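# Lift the scoop by its handle, level, bowl facing up

## Task

Raise the scoop off the table. At the finish it must be gripped securely by its handle, in the hand of whichever arm had its base closer to the scoop at the outset, held clearly above the table top, with the scoop level and its hollow facing upward. The second arm is allowed to assist.

## Robot and tools

Robot: two arms. left_arm carries a left hand and is mounted on the +y side; right_arm carries a right hand. Base positions in the scene frame: left_arm (+0.039, +0.354, +0.042) m and right_arm (-0.003, -0.304, +0.021) m, both turned only slightly about z. Compare the scoop's starting spot with these two bases to decide which hand must end up holding it. A post stands behind the arms. Loose objects may occasionally get nudged by the scene itself.

Frames. In the scene frame the origin sits at table height, halfway between the nominal bases. +z is up, +x points out over the table, and +y points toward left_arm. Arm names do not match image sides. Hand positions, quaternions (wxyz), velocities and offsets are all given in that arm's own base frame, which is nearly aligned with the scene frame.

Hand point. This is a point 0.05 m in front of the palm and 0.15 m from the wrist flange. Its +z runs along the straight fingers, and +y points out of the palm. On the right hand +x points away from the thumb; on the left hand +x points toward the thumb. Straight fingers extend 0.06 to 0.07 m past the point and sit 0.06 m behind it along -y. A wrist bracket on the little-finger side can strike things.

execute_actions(actions, cameras). actions is a list of actions. Each action is a list of up to 15 rows, and each row lasts one control step of 1/30 s. If an action has fewer rows, its last row is held until step 15. Every row has exactly 28 numbers in [-1, 1] and always covers both arms, in this order:
- 1-6: left_arm dx, dy, dz, rx, ry, rz.
- 7-12: left hand targets for little, ring, middle, index, thumb_bend and thumb_turn.
- 13-14: left force_limit and speed.
- 15-28: the same fourteen numbers for right_arm and its hand.

The pose numbers are offsets, not poses. They are measured from the arm's Hand target as it stood when that action began, along that arm's base axes. Every row of an action counts from that same start, so sending the same offset again in a later action moves the hand further. Scale: 1.0 equals 0.6 m or 180 degrees. rx, ry, rz together form one rotation vector, and the turn is about the Hand target position. Sending six zeros asks nothing new of that arm.

The finger numbers are absolute targets: +1 is open or straight, -1 is curled. For thumb_turn, -1 puts the thumb in front of the palm, opposite the fingers. force_limit maps from about 0 N at -1 to 10 N at +1 (15 N for the thumb motors). speed rises from almost zero at -1 to full speed at +0.48. No value means "no change". To keep a hand as it is, repeat its last sent eight numbers. Before anything has been sent to a hand, use its hand_measured values plus its hand_force_limit and hand_speed.

cameras: a list of names from cam_high, cam_low, cam_left_wrist, cam_right_wrist, or ["all"]. An empty actions list returns images by default.

move(target, speed, blend, blocking, cameras). target is one 28-number row, or a list of up to 15 such rows, laid out as above. In every row the pose offsets count from the same starting Hand targets, not from the previous row. Each hand point travels in a straight line. speed is the top speed in m/s, from 0.002 to 4.3, default 0.25; turning is capped at twice that value in rad/s. speed can be one number or one per target. blend is a corner-rounding distance in m; 0 means stop at each target. After 10 s the whole move is cut off. Paths do not steer round obstacles or the other arm, and faster moves stray more and hit harder. Results add a "move:" line such as done, off_target, moving, held or fault, plus any limits (paced, held). blocking=false returns after about 0.5 s while the motion continues.

Other tools:
- wait(seconds, 0 to 3600) runs the scene without new commands.
- stop() brakes a running move.
- zoom_image(camera, region=[x0, y0, x1, y1]) magnifies part of the latest image, at most 504 px each way.
- show_instructions() shows the reference pages.
- finished_scene(scene=1) ends the scene and cannot be undone.

Results. Each result gives end_effector_position (m) and end_effector_quat_wxyz, the Hand target (the pose the next offsets start from), joint positions, velocities and torques, and the hand readings hand_measured, hand_stopped_by (moving/target/force/stalled/fault), hand_load_n, hand_force_limit and hand_speed, listed in the same six-motor order. A lost grip shows up as hand_load_n dropping toward 0. Hands often settle 1-3 cm (sometimes 5 cm) short of their target, usually lower. The next execute_actions call asks again for the missing distance; if it is still short, send the remaining distance as an offset. Orientation commands are clipped to within 40 degrees of the current orientation on every step.

Gripping. With the thumb in front of the palm, the hand can wrap objects about 0.035-0.065 m thick, or a handle as thin as about 0.025 m. A thumb-to-index pinch works for light items. To grip gently, close slowly (speed -0.94 or lower). To squeeze harder, raise force_limit and send a target that is more closed than the current reading.

Avoid: dropping the scoop, even slightly; releasing it while it is moving; fast impacts or heavy pressing against the table or other fixed parts; letting the scoop leave the table; contact or squeezing between the two hands; long stretched-out holds that overheat motors. To end a push, command the target back past the hand's current position.

Each tool is called after "Emit:" in YAML: its name, and indented under it one key for each argument.

Reference images:

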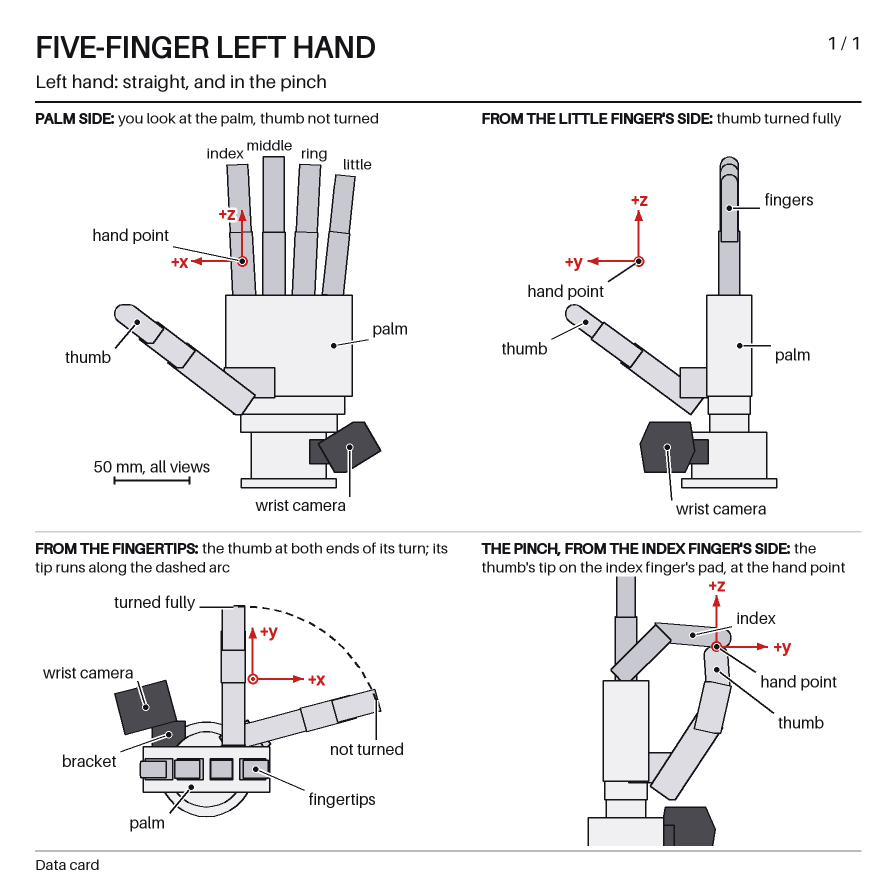

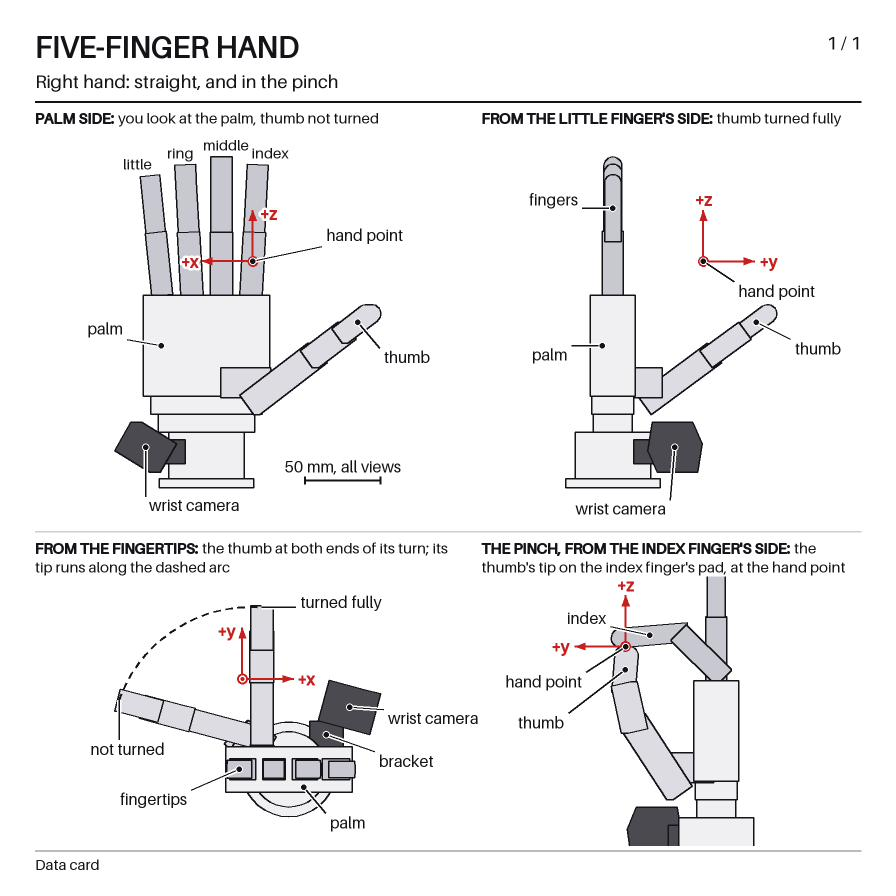

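## Session

Emit:
execute_actions:
  actions: []

Scene clock: 0.00 s.
left_arm: end_effector_position=(+0.6063, +0.4862, +0.1582) hand_measured=(+1.000, +1.000, +1.000, +1.000, +1.000, +1.000) hand_load_n=(+0.0, +0.0, +0.0, +0.0, +0.0, +0.0) hand_stopped_by=(target, target, target, target, target, target) hand_force_limit=0.00 hand_speed=-0.80 end_effector_quat_wxyz=(-0.168, +0.865, -0.386, +0.274) | right_arm: end_effector_position=(+0.6810, -0.0358, +0.1775) hand_measured=(+1.000, +1.000, +1.000, +1.000, +1.000, +1.000) hand_load_n=(+0.0, +0.0, +0.0, +0.0, +0.0, +0.0) hand_stopped_by=(target, target, target, target, target, target) hand_force_limit=0.00 hand_speed=-0.80 end_effector_quat_wxyz=(+0.375, +0.725, -0.130, +0.563)
Joint positions: left_arm=[0.811 2.264 2.31 -1.079 0.393 -0.03] | right_arm=[0.245 1.984 1.304 0.523 1.004 -1.848]
Joint velocities: within noise
Joint torques (N m): no reading
Heat: left arm: hottest waist 29 °C; right arm: hottest waist 28 °C.
Hand target: left_arm +0.6097, +0.4898, +0.1579; -0.172, +0.864, -0.386, +0.275 | right_arm +0.6853, -0.0347, +0.1784; +0.374, +0.723, -0.132, +0.566

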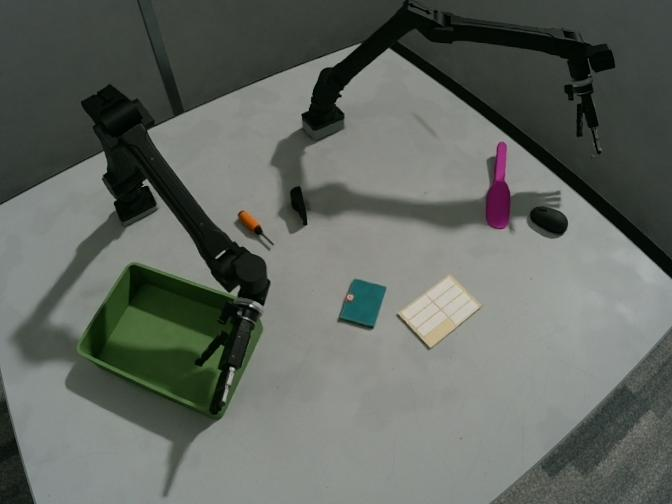

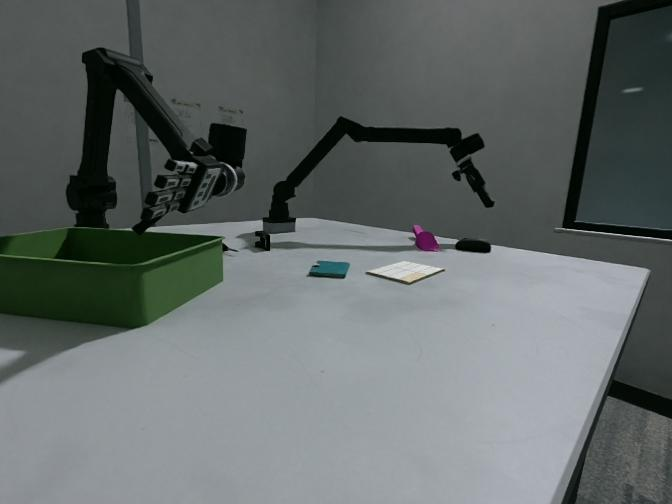

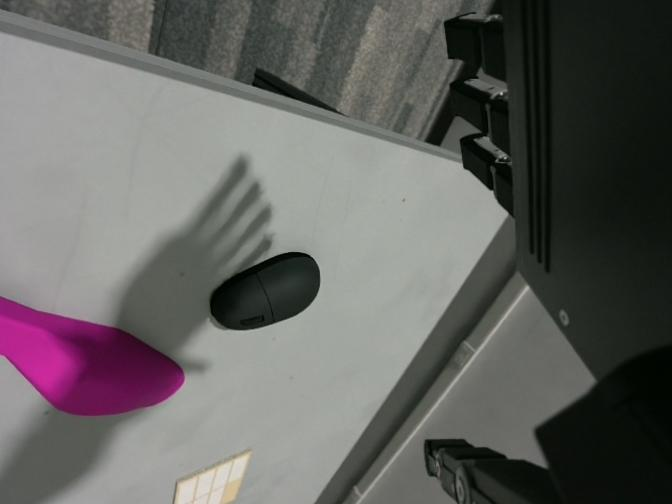

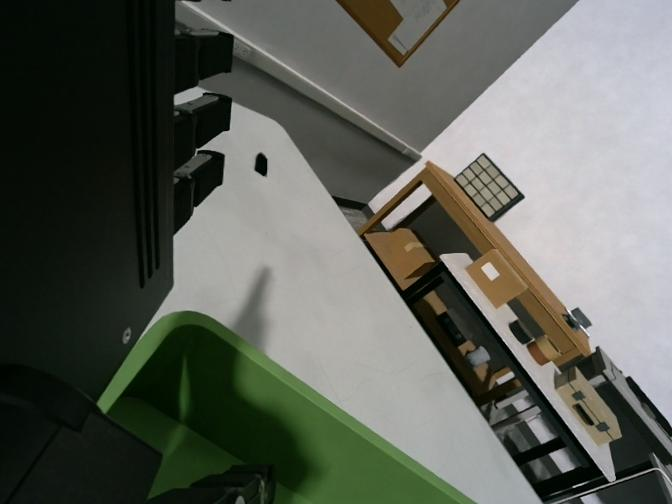

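Emit:
zoom_image:
  camera: "cam_high"
  region: [420, 100, 620, 260]

Emit:
zoom_image:
  camera: "cam_low"
  region: [380, 120, 520, 280]

Emit:
zoom_image:
  camera: "cam_high"
  region: [60, 0, 460, 300]

Scaled by 2.520 from the camera's image (finer frame: 960x720).

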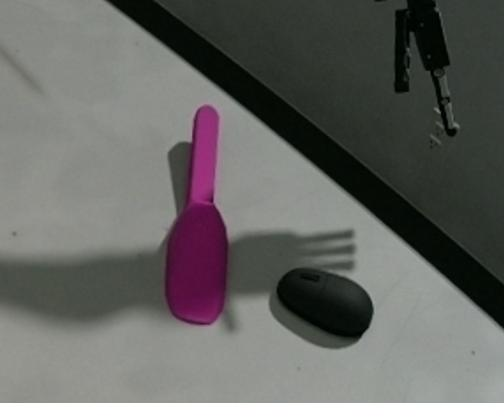

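Scaled by 3.150 from the camera's image (finer frame: 960x720).

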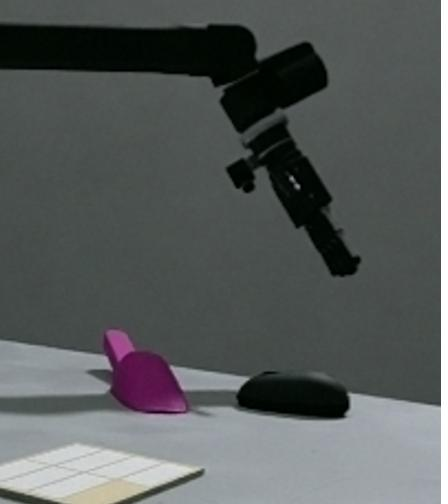

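Scaled by 1.260 from the camera's image (finer frame: 960x720).

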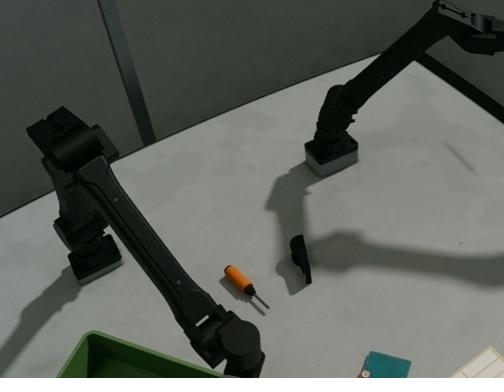

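Emit:
zoom_image:
  camera: "cam_left_wrist"
  region: [0, 220, 340, 475]

Emit:
zoom_image:
  camera: "cam_high"
  region: [460, 130, 580, 240]

Emit:
zoom_image:
  camera: "cam_low"
  region: [400, 215, 500, 265]

Scaled by 1.482 from the camera's image (finer frame: 960x720).

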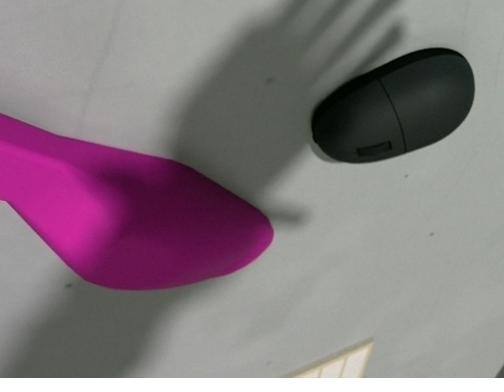

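Scaled by 4.200 from the camera's image (finer frame: 960x720).

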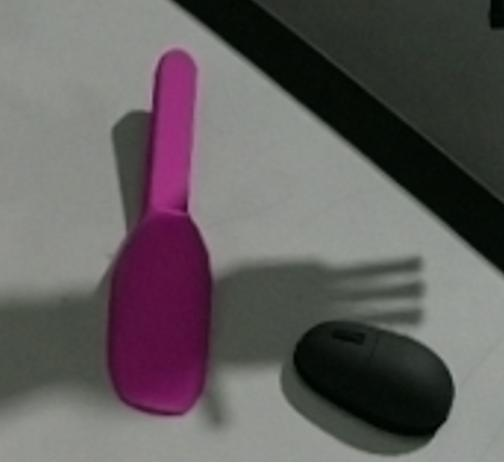

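Scaled by 5.040 from the camera's image (finer frame: 960x720).

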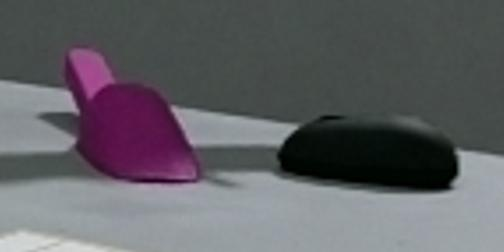

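Emit:
zoom_image:
  camera: "cam_left_wrist"
  region: [380, 0, 672, 219]

Emit:
zoom_image:
  camera: "cam_left_wrist"
  region: [380, 285, 672, 504]

Emit:
zoom_image:
  camera: "cam_high"
  region: [520, 20, 640, 170]

Scaled by 1.726 from the camera's image (finer frame: 960x720).

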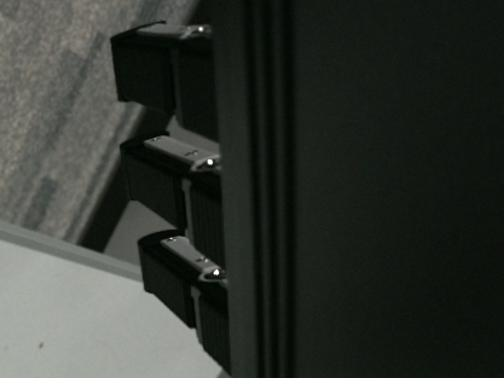

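Scaled by 1.726 from the camera's image (finer frame: 960x720).

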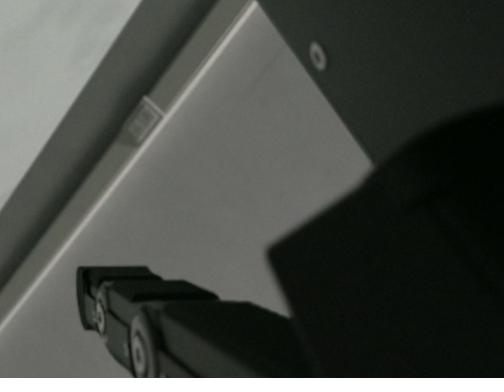

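Scaled by 3.360 from the camera's image (finer frame: 960x720).

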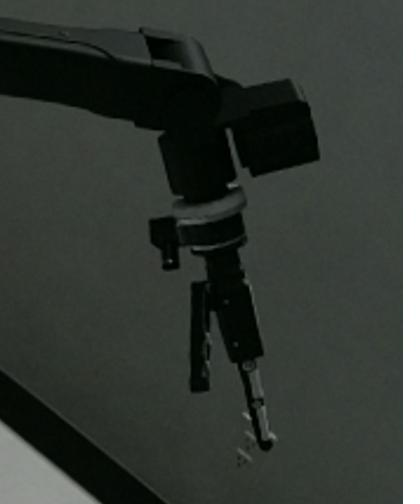

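Emit:
move:
  target: [-0.112,-0.347,0.03,0.074,0.085,0.069,1,1,1,1,1,1,0,-0.8,0,0,0,0,0,0,1,1,1,1,1,1,0,-0.8]
  speed: 0.2
  cameras: ["cam_high","cam_low","cam_left_wrist"]

Scene clock: 23.67 s.
left_arm: end_effector_position=(+0.5446, +0.2803, +0.1766) hand_measured=(+1.000, +1.000, +1.000, +1.000, +1.000, +1.000) hand_load_n=(+0.0, +0.0, +0.0, +0.0, -0.5, +0.0) hand_stopped_by=(target, target, target, target, target, target) hand_force_limit=0.00 hand_speed=-0.80 end_effector_quat_wxyz=(-0.246, +0.901, -0.345, +0.092) | right_arm: end_effector_position=(+0.6810, -0.0358, +0.1775) hand_measured=(+1.000, +1.000, +1.000, +1.000, +1.000, +1.000) hand_load_n=(+0.0, +0.0, +0.0, +0.0, +0.0, +0.0) hand_stopped_by=(target, target, target, target, target, target) hand_force_limit=0.00 hand_speed=-0.80 end_effector_quat_wxyz=(+0.375, +0.725, -0.130, +0.563)
Joint positions: left_arm=[0.497 1.718 1.571 -0.919 -0.175 -0.297] | right_arm=[0.245 1.984 1.304 0.523 1.004 -1.848]
Joint torques (N m): left_arm=[0.44 -18.32 9.31 1.03 -0.41 -0.09] | right_arm=[1.2 -18.02 8.61 1.09 0.18 -0.04]
Heat: left arm: hottest shoulder 33 °C; right arm: hottest waist 28 °C.
Hand target: left_arm +0.5426, +0.2815, +0.1762; -0.246, +0.903, -0.339, +0.092 | right_arm +0.6853, -0.0347, +0.1784; +0.374, +0.723, -0.132, +0.566
Off the commanded pose: left_arm 0.003 m, 1 deg | right_arm 0.005 m, 0 deg.
move: done

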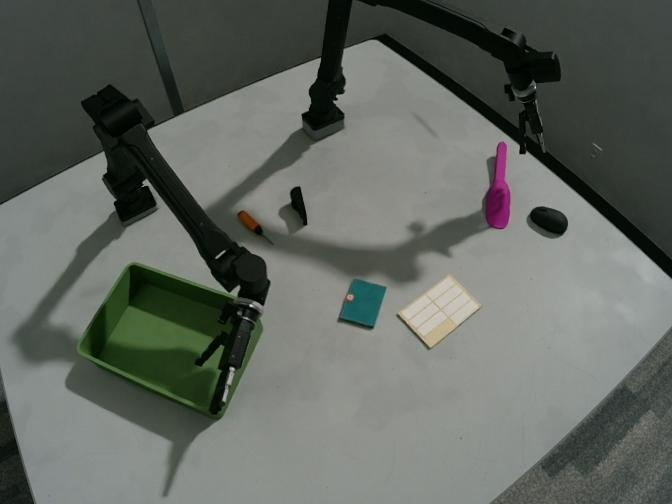

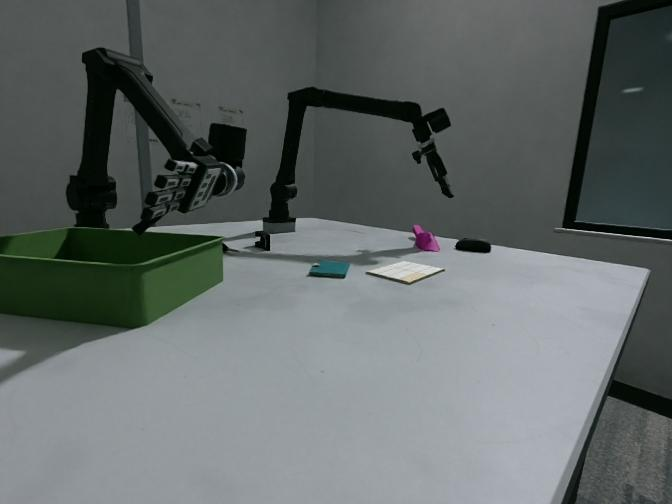

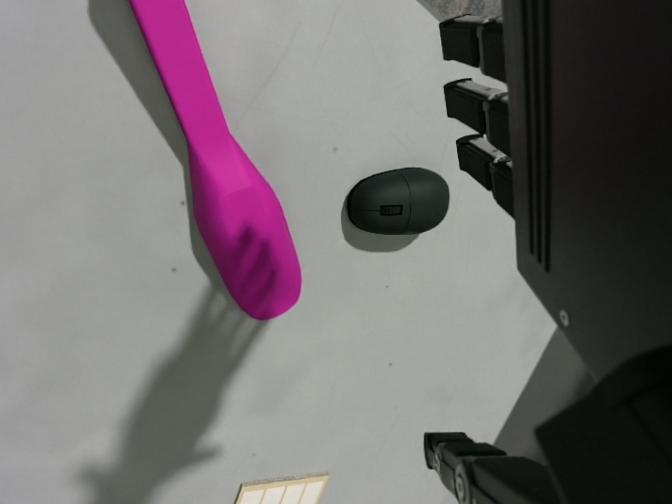

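Emit:
move:
  target: [-0.14,0.12,-0.04,0,0,-0.017,1,1,1,1,1,1,0,-0.8,0,0,0,0,0,0,1,1,1,1,1,1,0,-0.8]
  speed: 0.2
  cameras: ["cam_high","cam_low","cam_left_wrist"]

Scene clock: 28.50 s.
left_arm: end_effector_position=(+0.4570, +0.3546, +0.1495) hand_measured=(+1.000, +1.000, +1.000, +1.000, +1.000, +1.000) hand_load_n=(+0.0, +0.0, +0.0, +0.0, +0.0, +0.0) hand_stopped_by=(target, target, target, target, target, target) hand_force_limit=0.00 hand_speed=-0.80 end_effector_quat_wxyz=(-0.238, +0.898, -0.358, +0.095) | right_arm: end_effector_position=(+0.6810, -0.0358, +0.1775) hand_measured=(+1.000, +1.000, +1.000, +1.000, +1.000, +1.000) hand_load_n=(+0.0, +0.0, +0.0, +0.0, +0.0, +0.0) hand_stopped_by=(target, target, target, target, target, target) hand_force_limit=0.00 hand_speed=-0.80 end_effector_quat_wxyz=(+0.375, +0.725, -0.130, +0.563)
Joint positions: left_arm=[0.706 1.66 1.424 -0.819 -0.052 -0.092] | right_arm=[0.245 1.984 1.304 0.523 1.004 -1.848]
Joint torques (N m): left_arm=[-0.79 -17.38 9.18 1.51 -0.16 0.08] | right_arm=[1.14 -18.02 8.61 1.09 0.18 -0.04]
Heat: left arm: hottest shoulder 33 °C; right arm: hottest waist 28 °C.
Hand target: left_arm +0.4584, +0.3535, +0.1520; -0.243, +0.894, -0.363, +0.098 | right_arm +0.6853, -0.0347, +0.1784; +0.374, +0.723, -0.132, +0.566
Off the commanded pose: left_arm 0.003 m, 1 deg | right_arm 0.005 m, 0 deg.
move: done

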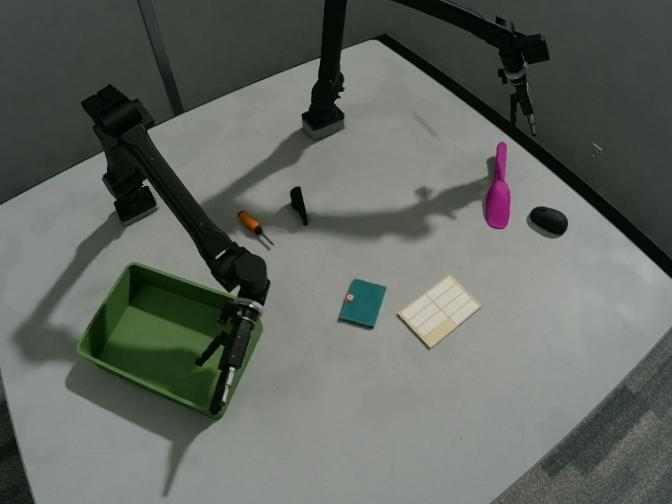

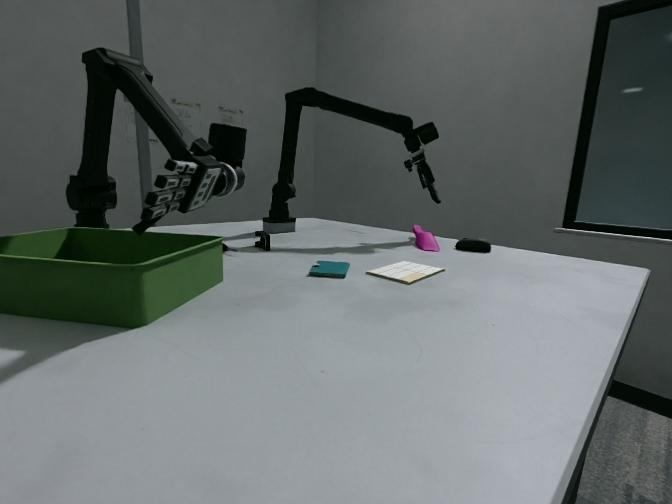

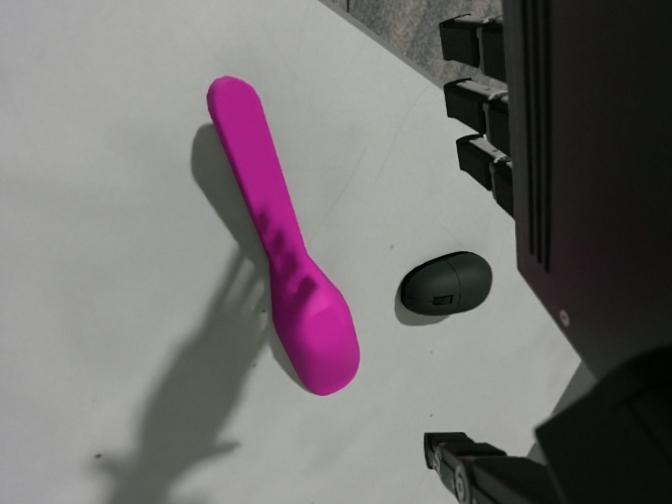

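Emit:
zoom_image:
  camera: "cam_left_wrist"
  region: [180, 60, 400, 225]

Emit:
zoom_image:
  camera: "cam_left_wrist"
  region: [200, 230, 400, 410]

Scaled by 2.291 from the camera's image (finer frame: 960x720).

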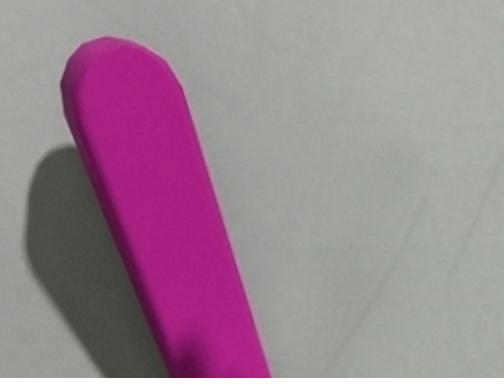

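Scaled by 2.520 from the camera's image (finer frame: 960x720).

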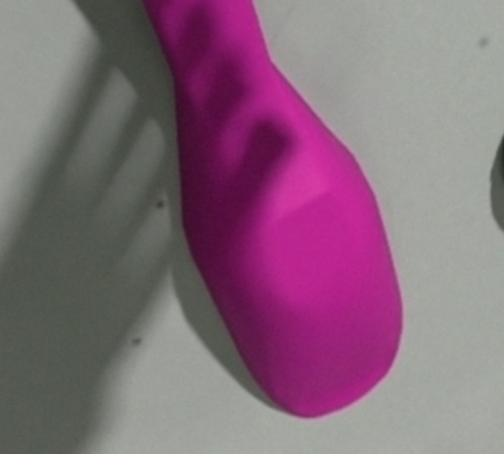

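Emit:
zoom_image:
  camera: "cam_high"
  region: [470, 130, 550, 240]

Emit:
zoom_image:
  camera: "cam_low"
  region: [405, 220, 445, 255]

Scaled by 4.582 from the camera's image (finer frame: 960x720).

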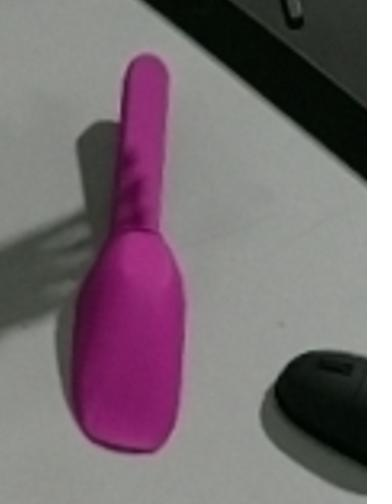

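Scaled by 12.600 from the camera's image (finer frame: 960x720).

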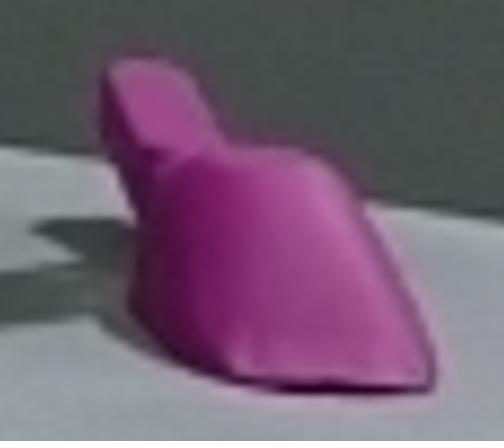

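Emit:
move:
  target: [0,-0.204,-0.06,0.141,-0.134,0,1,1,1,1,1,1,0,-0.8,0,0,0,0,0,0,1,1,1,1,1,1,0,-0.8]
  speed: 0.2
  cameras: ["cam_high","cam_low","cam_left_wrist"]

Emit:
zoom_image:
  camera: "cam_left_wrist"
  region: [50, 50, 450, 350]

Scene clock: 42.93 s.
left_arm: end_effector_position=(+0.4572, +0.2331, +0.1141) hand_measured=(+1.000, +1.000, +1.000, +1.000, +1.000, +1.000) hand_load_n=(+0.0, +0.0, +0.0, +0.0, +0.0, +0.0) hand_stopped_by=(target, target, target, target, target, target) hand_force_limit=0.00 hand_speed=-0.80 end_effector_quat_wxyz=(-0.499, +0.781, -0.320, +0.195) | right_arm: end_effector_position=(+0.6810, -0.0358, +0.1775) hand_measured=(+1.000, +1.000, +1.000, +1.000, +1.000, +1.000) hand_load_n=(+0.0, +0.0, +0.0, +0.0, +0.0, +0.0) hand_stopped_by=(target, target, target, target, target, target) hand_force_limit=0.00 hand_speed=-0.80 end_effector_quat_wxyz=(+0.375, +0.725, -0.130, +0.563)
Joint positions: left_arm=[0.413 1.312 0.671 0.169 -0.357 -0.16] | right_arm=[0.245 1.984 1.304 0.523 1.004 -1.848]
Joint torques (N m): left_arm=[-0.97 -9.47 8.21 2.3 -0.43 -0.07] | right_arm=[1.14 -18.02 8.59 1.09 0.19 -0.04]
Heat: left arm: hottest elbow 33 °C; right arm: hottest shoulder 29 °C.
Hand target: left_arm +0.4585, +0.2310, +0.1160; -0.502, +0.779, -0.317, +0.200 | right_arm +0.6853, -0.0347, +0.1784; +0.374, +0.723, -0.132, +0.566
Off the commanded pose: left_arm 0.003 m, 1 deg | right_arm 0.005 m, 0 deg.
move: done

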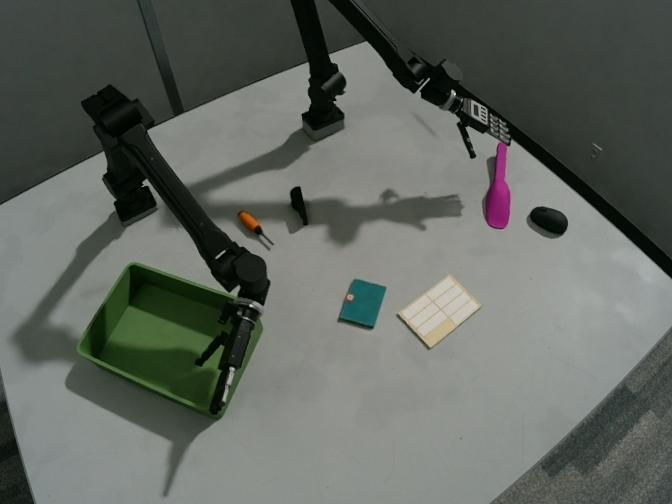

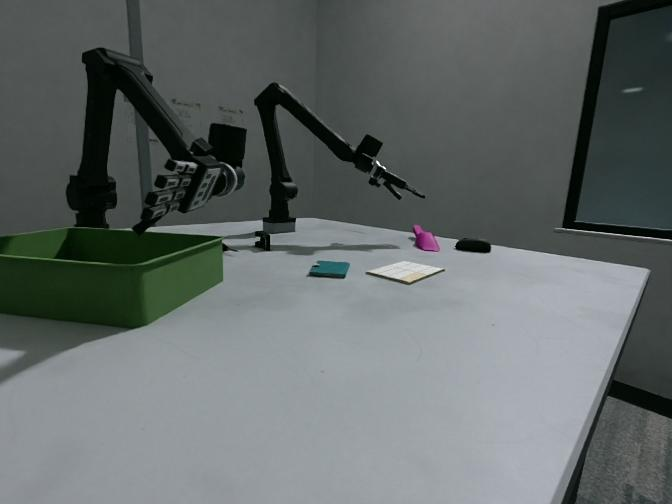

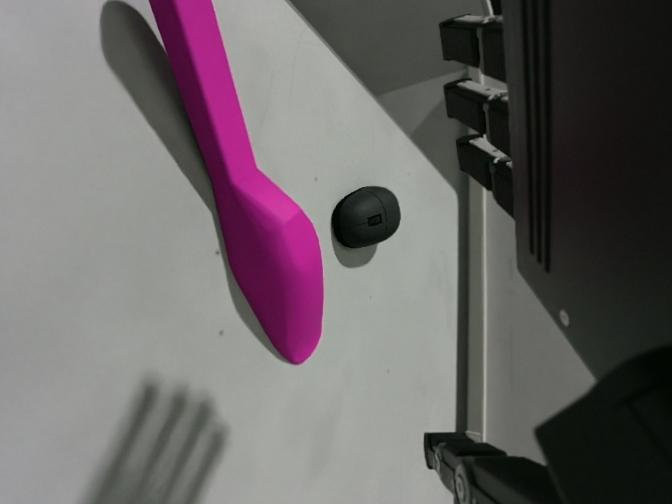

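Scaled by 1.260 from the camera's image (finer frame: 960x720).

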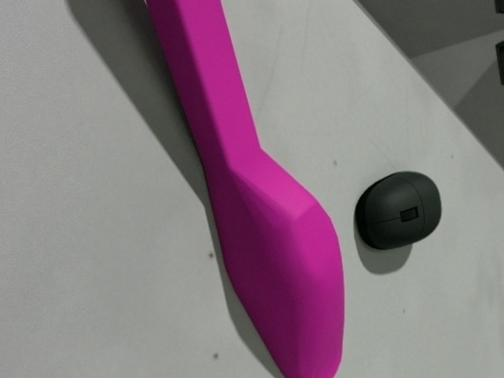

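Emit:
move:
  target: [0,0.033,-0.105,0.100,-0.0965,-0.002,1,1,1,1,1,1,0,-0.8,0,0,0,0,0,0,1,1,1,1,1,1,0,-0.8]
  speed: 0.15
  cameras: ["cam_low","cam_left_wrist"]

Emit:
zoom_image:
  camera: "cam_left_wrist"
  region: [150, 0, 450, 350]

Scene clock: 78.17 s.
left_arm: end_effector_position=(+0.4610, +0.2503, +0.0600) hand_measured=(+1.000, +1.000, +1.000, +1.000, +1.000, +1.000) hand_load_n=(+0.0, +0.0, +0.0, +0.0, +0.0, +0.0) hand_stopped_by=(target, target, target, target, target, target) hand_force_limit=0.00 hand_speed=-0.80 end_effector_quat_wxyz=(+0.659, -0.651, +0.263, -0.269) | right_arm: end_effector_position=(+0.6810, -0.0358, +0.1775) hand_measured=(+1.000, +1.000, +1.000, +1.000, +1.000, +1.000) hand_load_n=(+0.0, +0.0, +0.0, +0.0, +0.0, +0.0) hand_stopped_by=(target, target, target, target, target, target) hand_force_limit=0.00 hand_speed=-0.80 end_effector_quat_wxyz=(+0.375, +0.725, -0.130, +0.563)
Joint positions: left_arm=[0.413 1.776 0.445 1.348 -0.385 0.003] | right_arm=[0.245 1.984 1.304 0.523 1.004 -1.848]
Joint torques (N m): left_arm=[-0.38 -9.35 3.47 2.48 -0.11 0.07] | right_arm=[1.14 -18.02 8.59 1.09 0.18 -0.04]
Heat: left arm: hottest elbow 35 °C; right arm: hottest elbow 32 °C.
Hand target: left_arm +0.4585, +0.2508, +0.0530; +0.659, -0.651, +0.268, -0.264 | right_arm +0.6853, -0.0347, +0.1784; +0.374, +0.723, -0.132, +0.566
Off the commanded pose: left_arm 0.007 m, 1 deg | right_arm 0.005 m, 0 deg.
move: done

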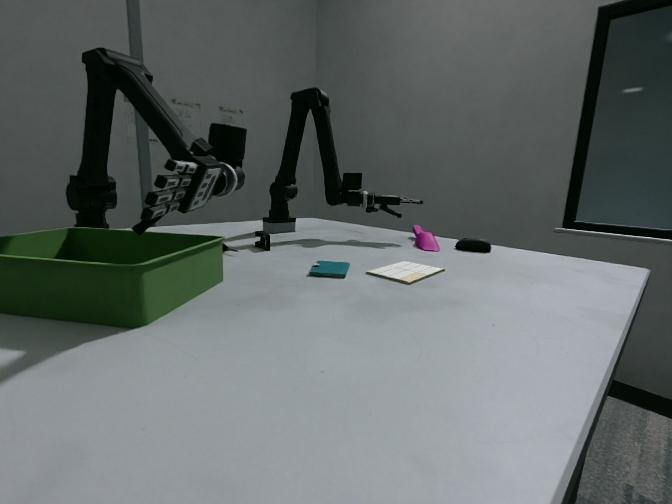

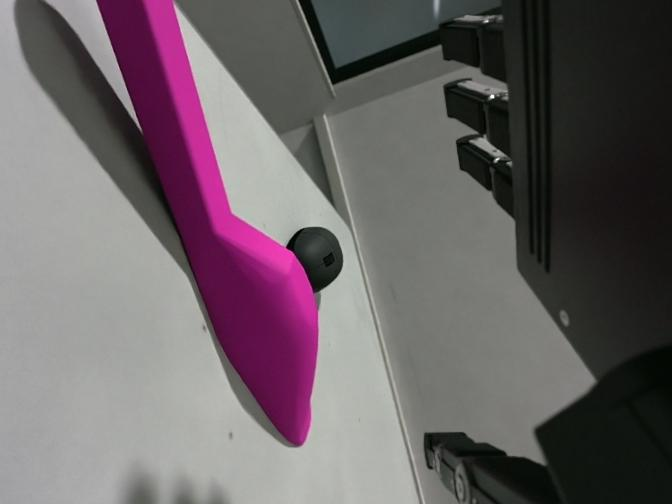

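Scaled by 1.440 from the camera's image (finer frame: 960x720).

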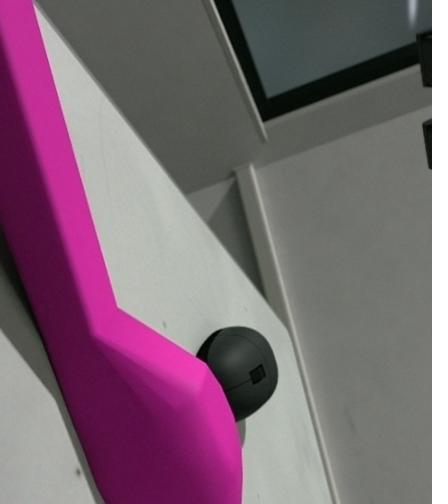

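Emit:
move:
  target: [0.0355,0.125,-0.0167,-0.0789,0.1210,-0.0007,0.6,0.6,0.6,0.6,0.6,-1,0,-0.4,0,0,0,0,0,0,1,1,1,1,1,1,0,-0.8]
  speed: 0.12
  cameras: ["cam_high","cam_low","cam_left_wrist"]

Emit:
zoom_image:
  camera: "cam_left_wrist"
  region: [150, 50, 550, 450]

Scene clock: 93.43 s.
left_arm: end_effector_position=(+0.4697, +0.3154, +0.0306) hand_measured=(+0.600, +0.600, +0.600, +0.600, +0.600, -1.000) hand_load_n=(+0.0, +0.0, +0.0, +0.0, +0.0, +0.0) hand_stopped_by=(target, target, target, target, target, target) hand_force_limit=0.00 hand_speed=-0.40 end_effector_quat_wxyz=(-0.503, +0.770, -0.357, +0.165) | right_arm: end_effector_position=(+0.6810, -0.0358, +0.1775) hand_measured=(+1.000, +1.000, +1.000, +1.000, +1.000, +1.000) hand_load_n=(+0.0, +0.0, +0.0, +0.0, +0.0, +0.0) hand_stopped_by=(target, target, target, target, target, target) hand_force_limit=0.00 hand_speed=-0.80 end_effector_quat_wxyz=(+0.375, +0.725, -0.130, +0.563)
Joint positions: left_arm=[0.568 1.631 0.737 0.426 -0.225 0.004] | right_arm=[0.245 1.984 1.304 0.523 1.004 -1.848]
Joint torques (N m): left_arm=[-0.15 -12.81 9.62 1.31 -0.2 0.06] | right_arm=[1.14 -18.02 8.61 1.09 0.19 -0.04]
Heat: left arm: hottest elbow 35 °C; right arm: hottest elbow 32 °C.
Hand target: left_arm +0.4797, +0.3259, +0.0429; -0.511, +0.765, -0.353, +0.169 | right_arm +0.6853, -0.0347, +0.1784; +0.374, +0.723, -0.132, +0.566
Off the commanded pose: left_arm 0.019 m, 1 deg | right_arm 0.005 m, 0 deg.
move: off_target (left_arm)

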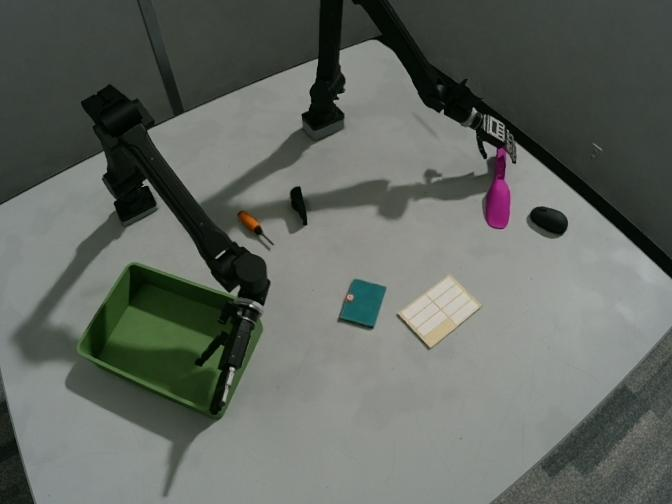

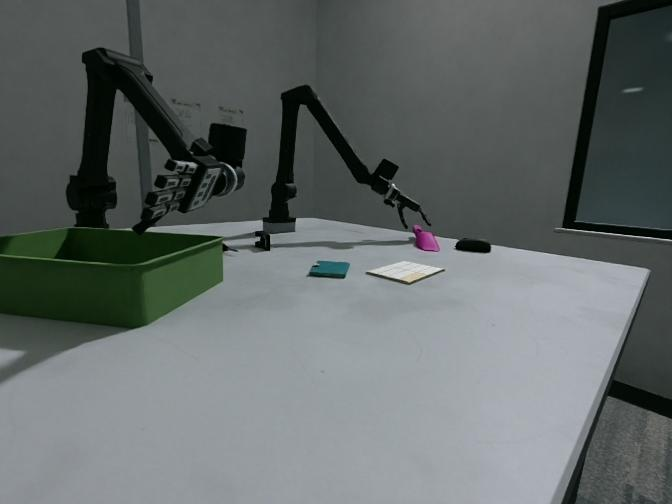

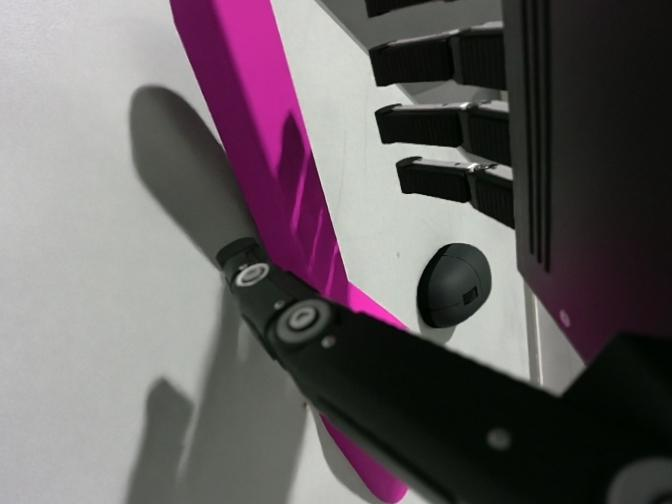

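Scaled by 1.260 from the camera's image (finer frame: 960x720).

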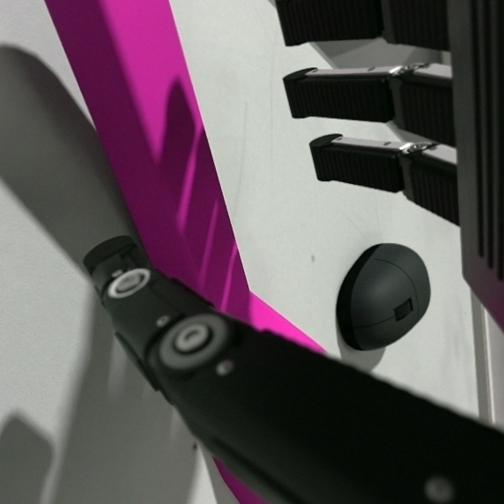

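Emit:
move:
  target: [0.072,-0.0165,0.02,0,0,0,0.6,0.6,0.6,0.6,0.6,-1,0,-0.4,0,0,0,0,0,0,1,1,1,1,1,1,0,-0.8]
  speed: 0.1
  cameras: ["cam_high","cam_low","cam_left_wrist"]

Emit:
zoom_image:
  camera: "cam_high"
  region: [440, 90, 560, 240]

Emit:
zoom_image:
  camera: "cam_low"
  region: [350, 160, 470, 270]

Scene clock: 108.67 s.
left_arm: end_effector_position=(+0.5109, +0.3106, +0.0517) hand_measured=(+0.600, +0.600, +0.600, +0.600, +0.600, -1.000) hand_load_n=(+0.0, +0.0, +0.0, -0.5, +0.0, +0.0) hand_stopped_by=(target, target, target, target, target, target) hand_force_limit=0.00 hand_speed=-0.40 end_effector_quat_wxyz=(-0.510, +0.765, -0.358, +0.165) | right_arm: end_effector_position=(+0.6810, -0.0358, +0.1775) hand_measured=(+1.000, +1.000, +1.000, +1.000, +1.000, +1.000) hand_load_n=(+0.0, +0.0, +0.0, +0.0, +0.0, +0.0) hand_stopped_by=(target, target, target, target, target, target) hand_force_limit=0.00 hand_speed=-0.80 end_effector_quat_wxyz=(+0.375, +0.725, -0.130, +0.563)
Joint positions: left_arm=[0.507 1.652 0.838 0.354 -0.282 -0.012] | right_arm=[0.245 1.984 1.304 0.523 1.004 -1.848]
Joint torques (N m): left_arm=[-0.73 -12.16 10.25 1.37 -0.4 -0.11] | right_arm=[1.2 -18.02 8.59 1.09 0.18 -0.04]
Heat: left arm: hottest elbow 37 °C; right arm: hottest elbow 33 °C.
Hand target: left_arm +0.5229, +0.3160, +0.0550; -0.511, +0.765, -0.353, +0.168 | right_arm +0.6853, -0.0347, +0.1784; +0.374, +0.723, -0.132, +0.566
Off the commanded pose: left_arm 0.014 m, 1 deg | right_arm 0.005 m, 0 deg.
move: off_target (left_arm)

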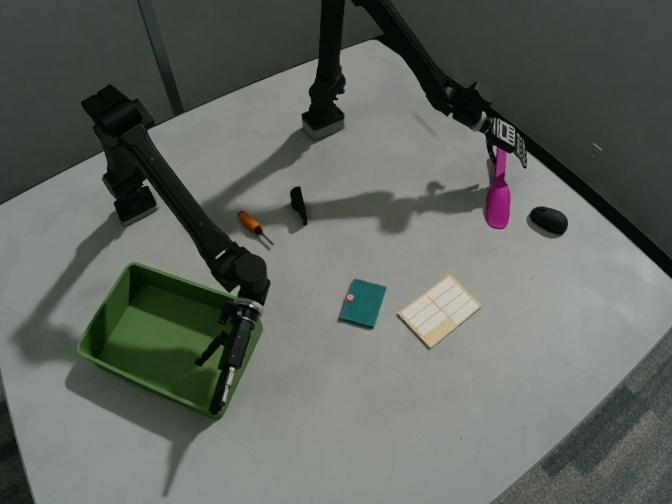

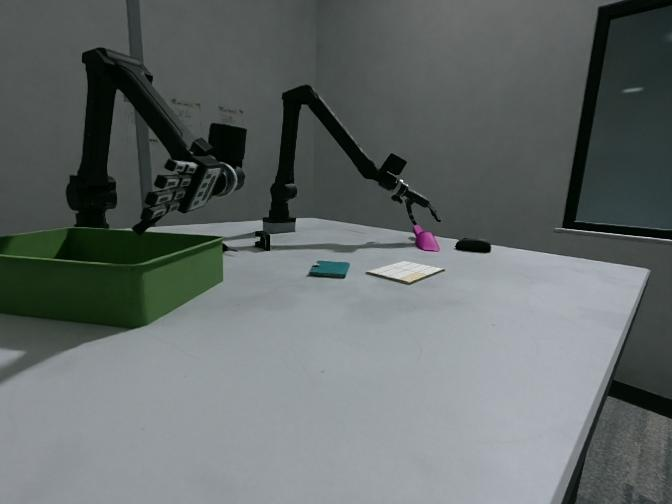

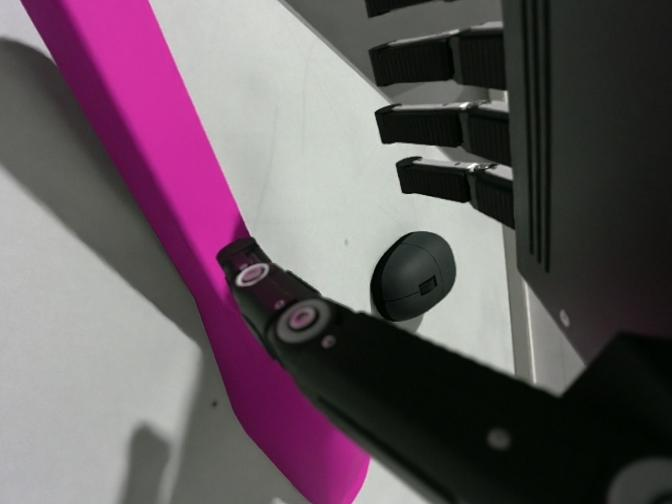

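Scaled by 3.360 from the camera's image (finer frame: 960x720).

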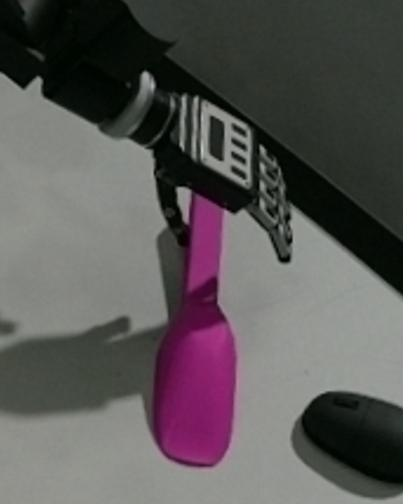

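Scaled by 4.200 from the camera's image (finer frame: 960x720).

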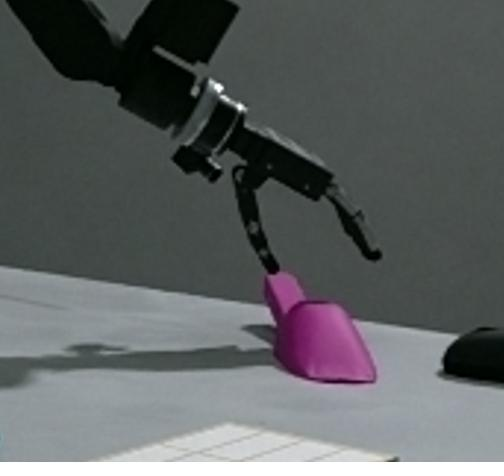

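Emit:
move:
  target: [-0.0108,0.001,-0.097,0,0,0,0.6,0.6,0.6,0.6,0.6,-1,0,-0.4,0,0,0,0,0,0,1,1,1,1,1,1,0,-0.8]
  speed: 0.06
  cameras: ["cam_high","cam_low","cam_left_wrist"]

Emit:
zoom_image:
  camera: "cam_high"
  region: [440, 90, 560, 240]

Emit:
zoom_image:
  camera: "cam_low"
  region: [370, 180, 460, 270]

Scene clock: 113.93 s.
left_arm: end_effector_position=(+0.5196, +0.3148, +0.0073) hand_measured=(+0.600, +0.600, +0.600, +0.600, +0.600, -1.000) hand_load_n=(+0.0, +0.0, +0.0, +0.0, +0.0, +0.0) hand_stopped_by=(target, target, target, target, target, target) hand_force_limit=0.00 hand_speed=-0.40 end_effector_quat_wxyz=(-0.515, +0.761, -0.355, +0.170) | right_arm: end_effector_position=(+0.6810, -0.0358, +0.1775) hand_measured=(+1.000, +1.000, +1.000, +1.000, +1.000, +1.000) hand_load_n=(+0.0, +0.0, +0.0, +0.0, +0.0, +0.0) hand_stopped_by=(target, target, target, target, target, target) hand_force_limit=0.00 hand_speed=-0.80 end_effector_quat_wxyz=(+0.375, +0.725, -0.130, +0.563)
Joint positions: left_arm=[0.507 1.778 0.83 0.505 -0.279 -0.013] | right_arm=[0.245 1.984 1.304 0.523 1.004 -1.848]
Joint torques (N m): left_arm=[-0.09 -12.98 6.39 2.36 -0.23 -0.06] | right_arm=[1.2 -18.02 8.61 1.09 0.19 -0.04]
Heat: left arm: hottest elbow 38 °C; right arm: hottest elbow 33 °C.
Hand target: left_arm +0.5164, +0.3166, -0.0033; -0.511, +0.765, -0.353, +0.169 | right_arm +0.6853, -0.0347, +0.1784; +0.374, +0.723, -0.132, +0.566
Off the commanded pose: left_arm 0.011 m, 1 deg | right_arm 0.005 m, 0 deg.
move: off_target (left_arm)

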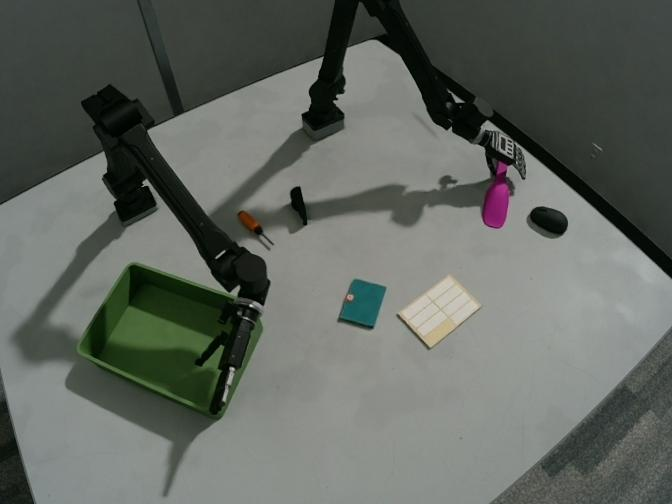

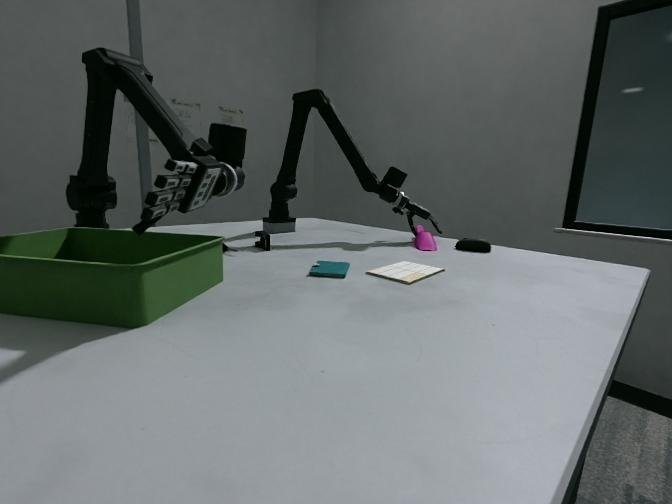

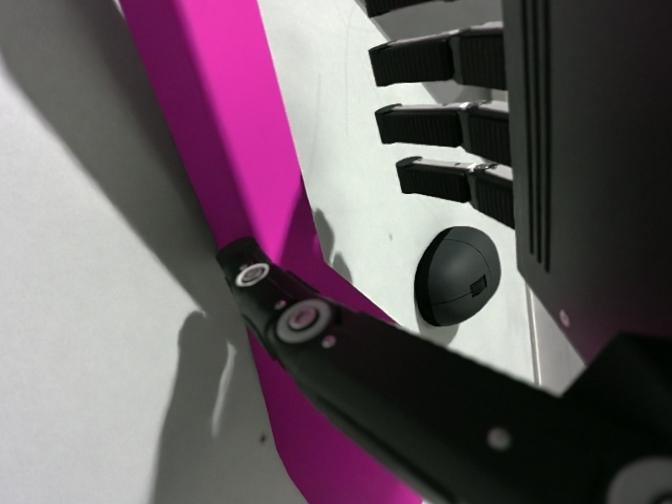

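Scaled by 3.360 from the camera's image (finer frame: 960x720).

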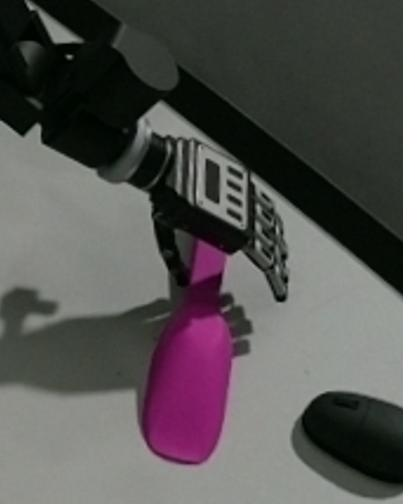

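Scaled by 5.600 from the camera's image (finer frame: 960x720).

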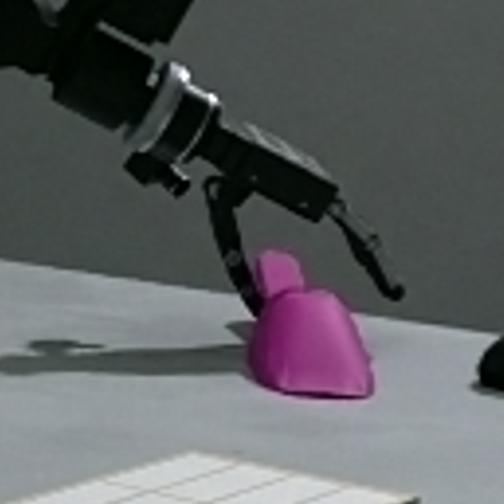

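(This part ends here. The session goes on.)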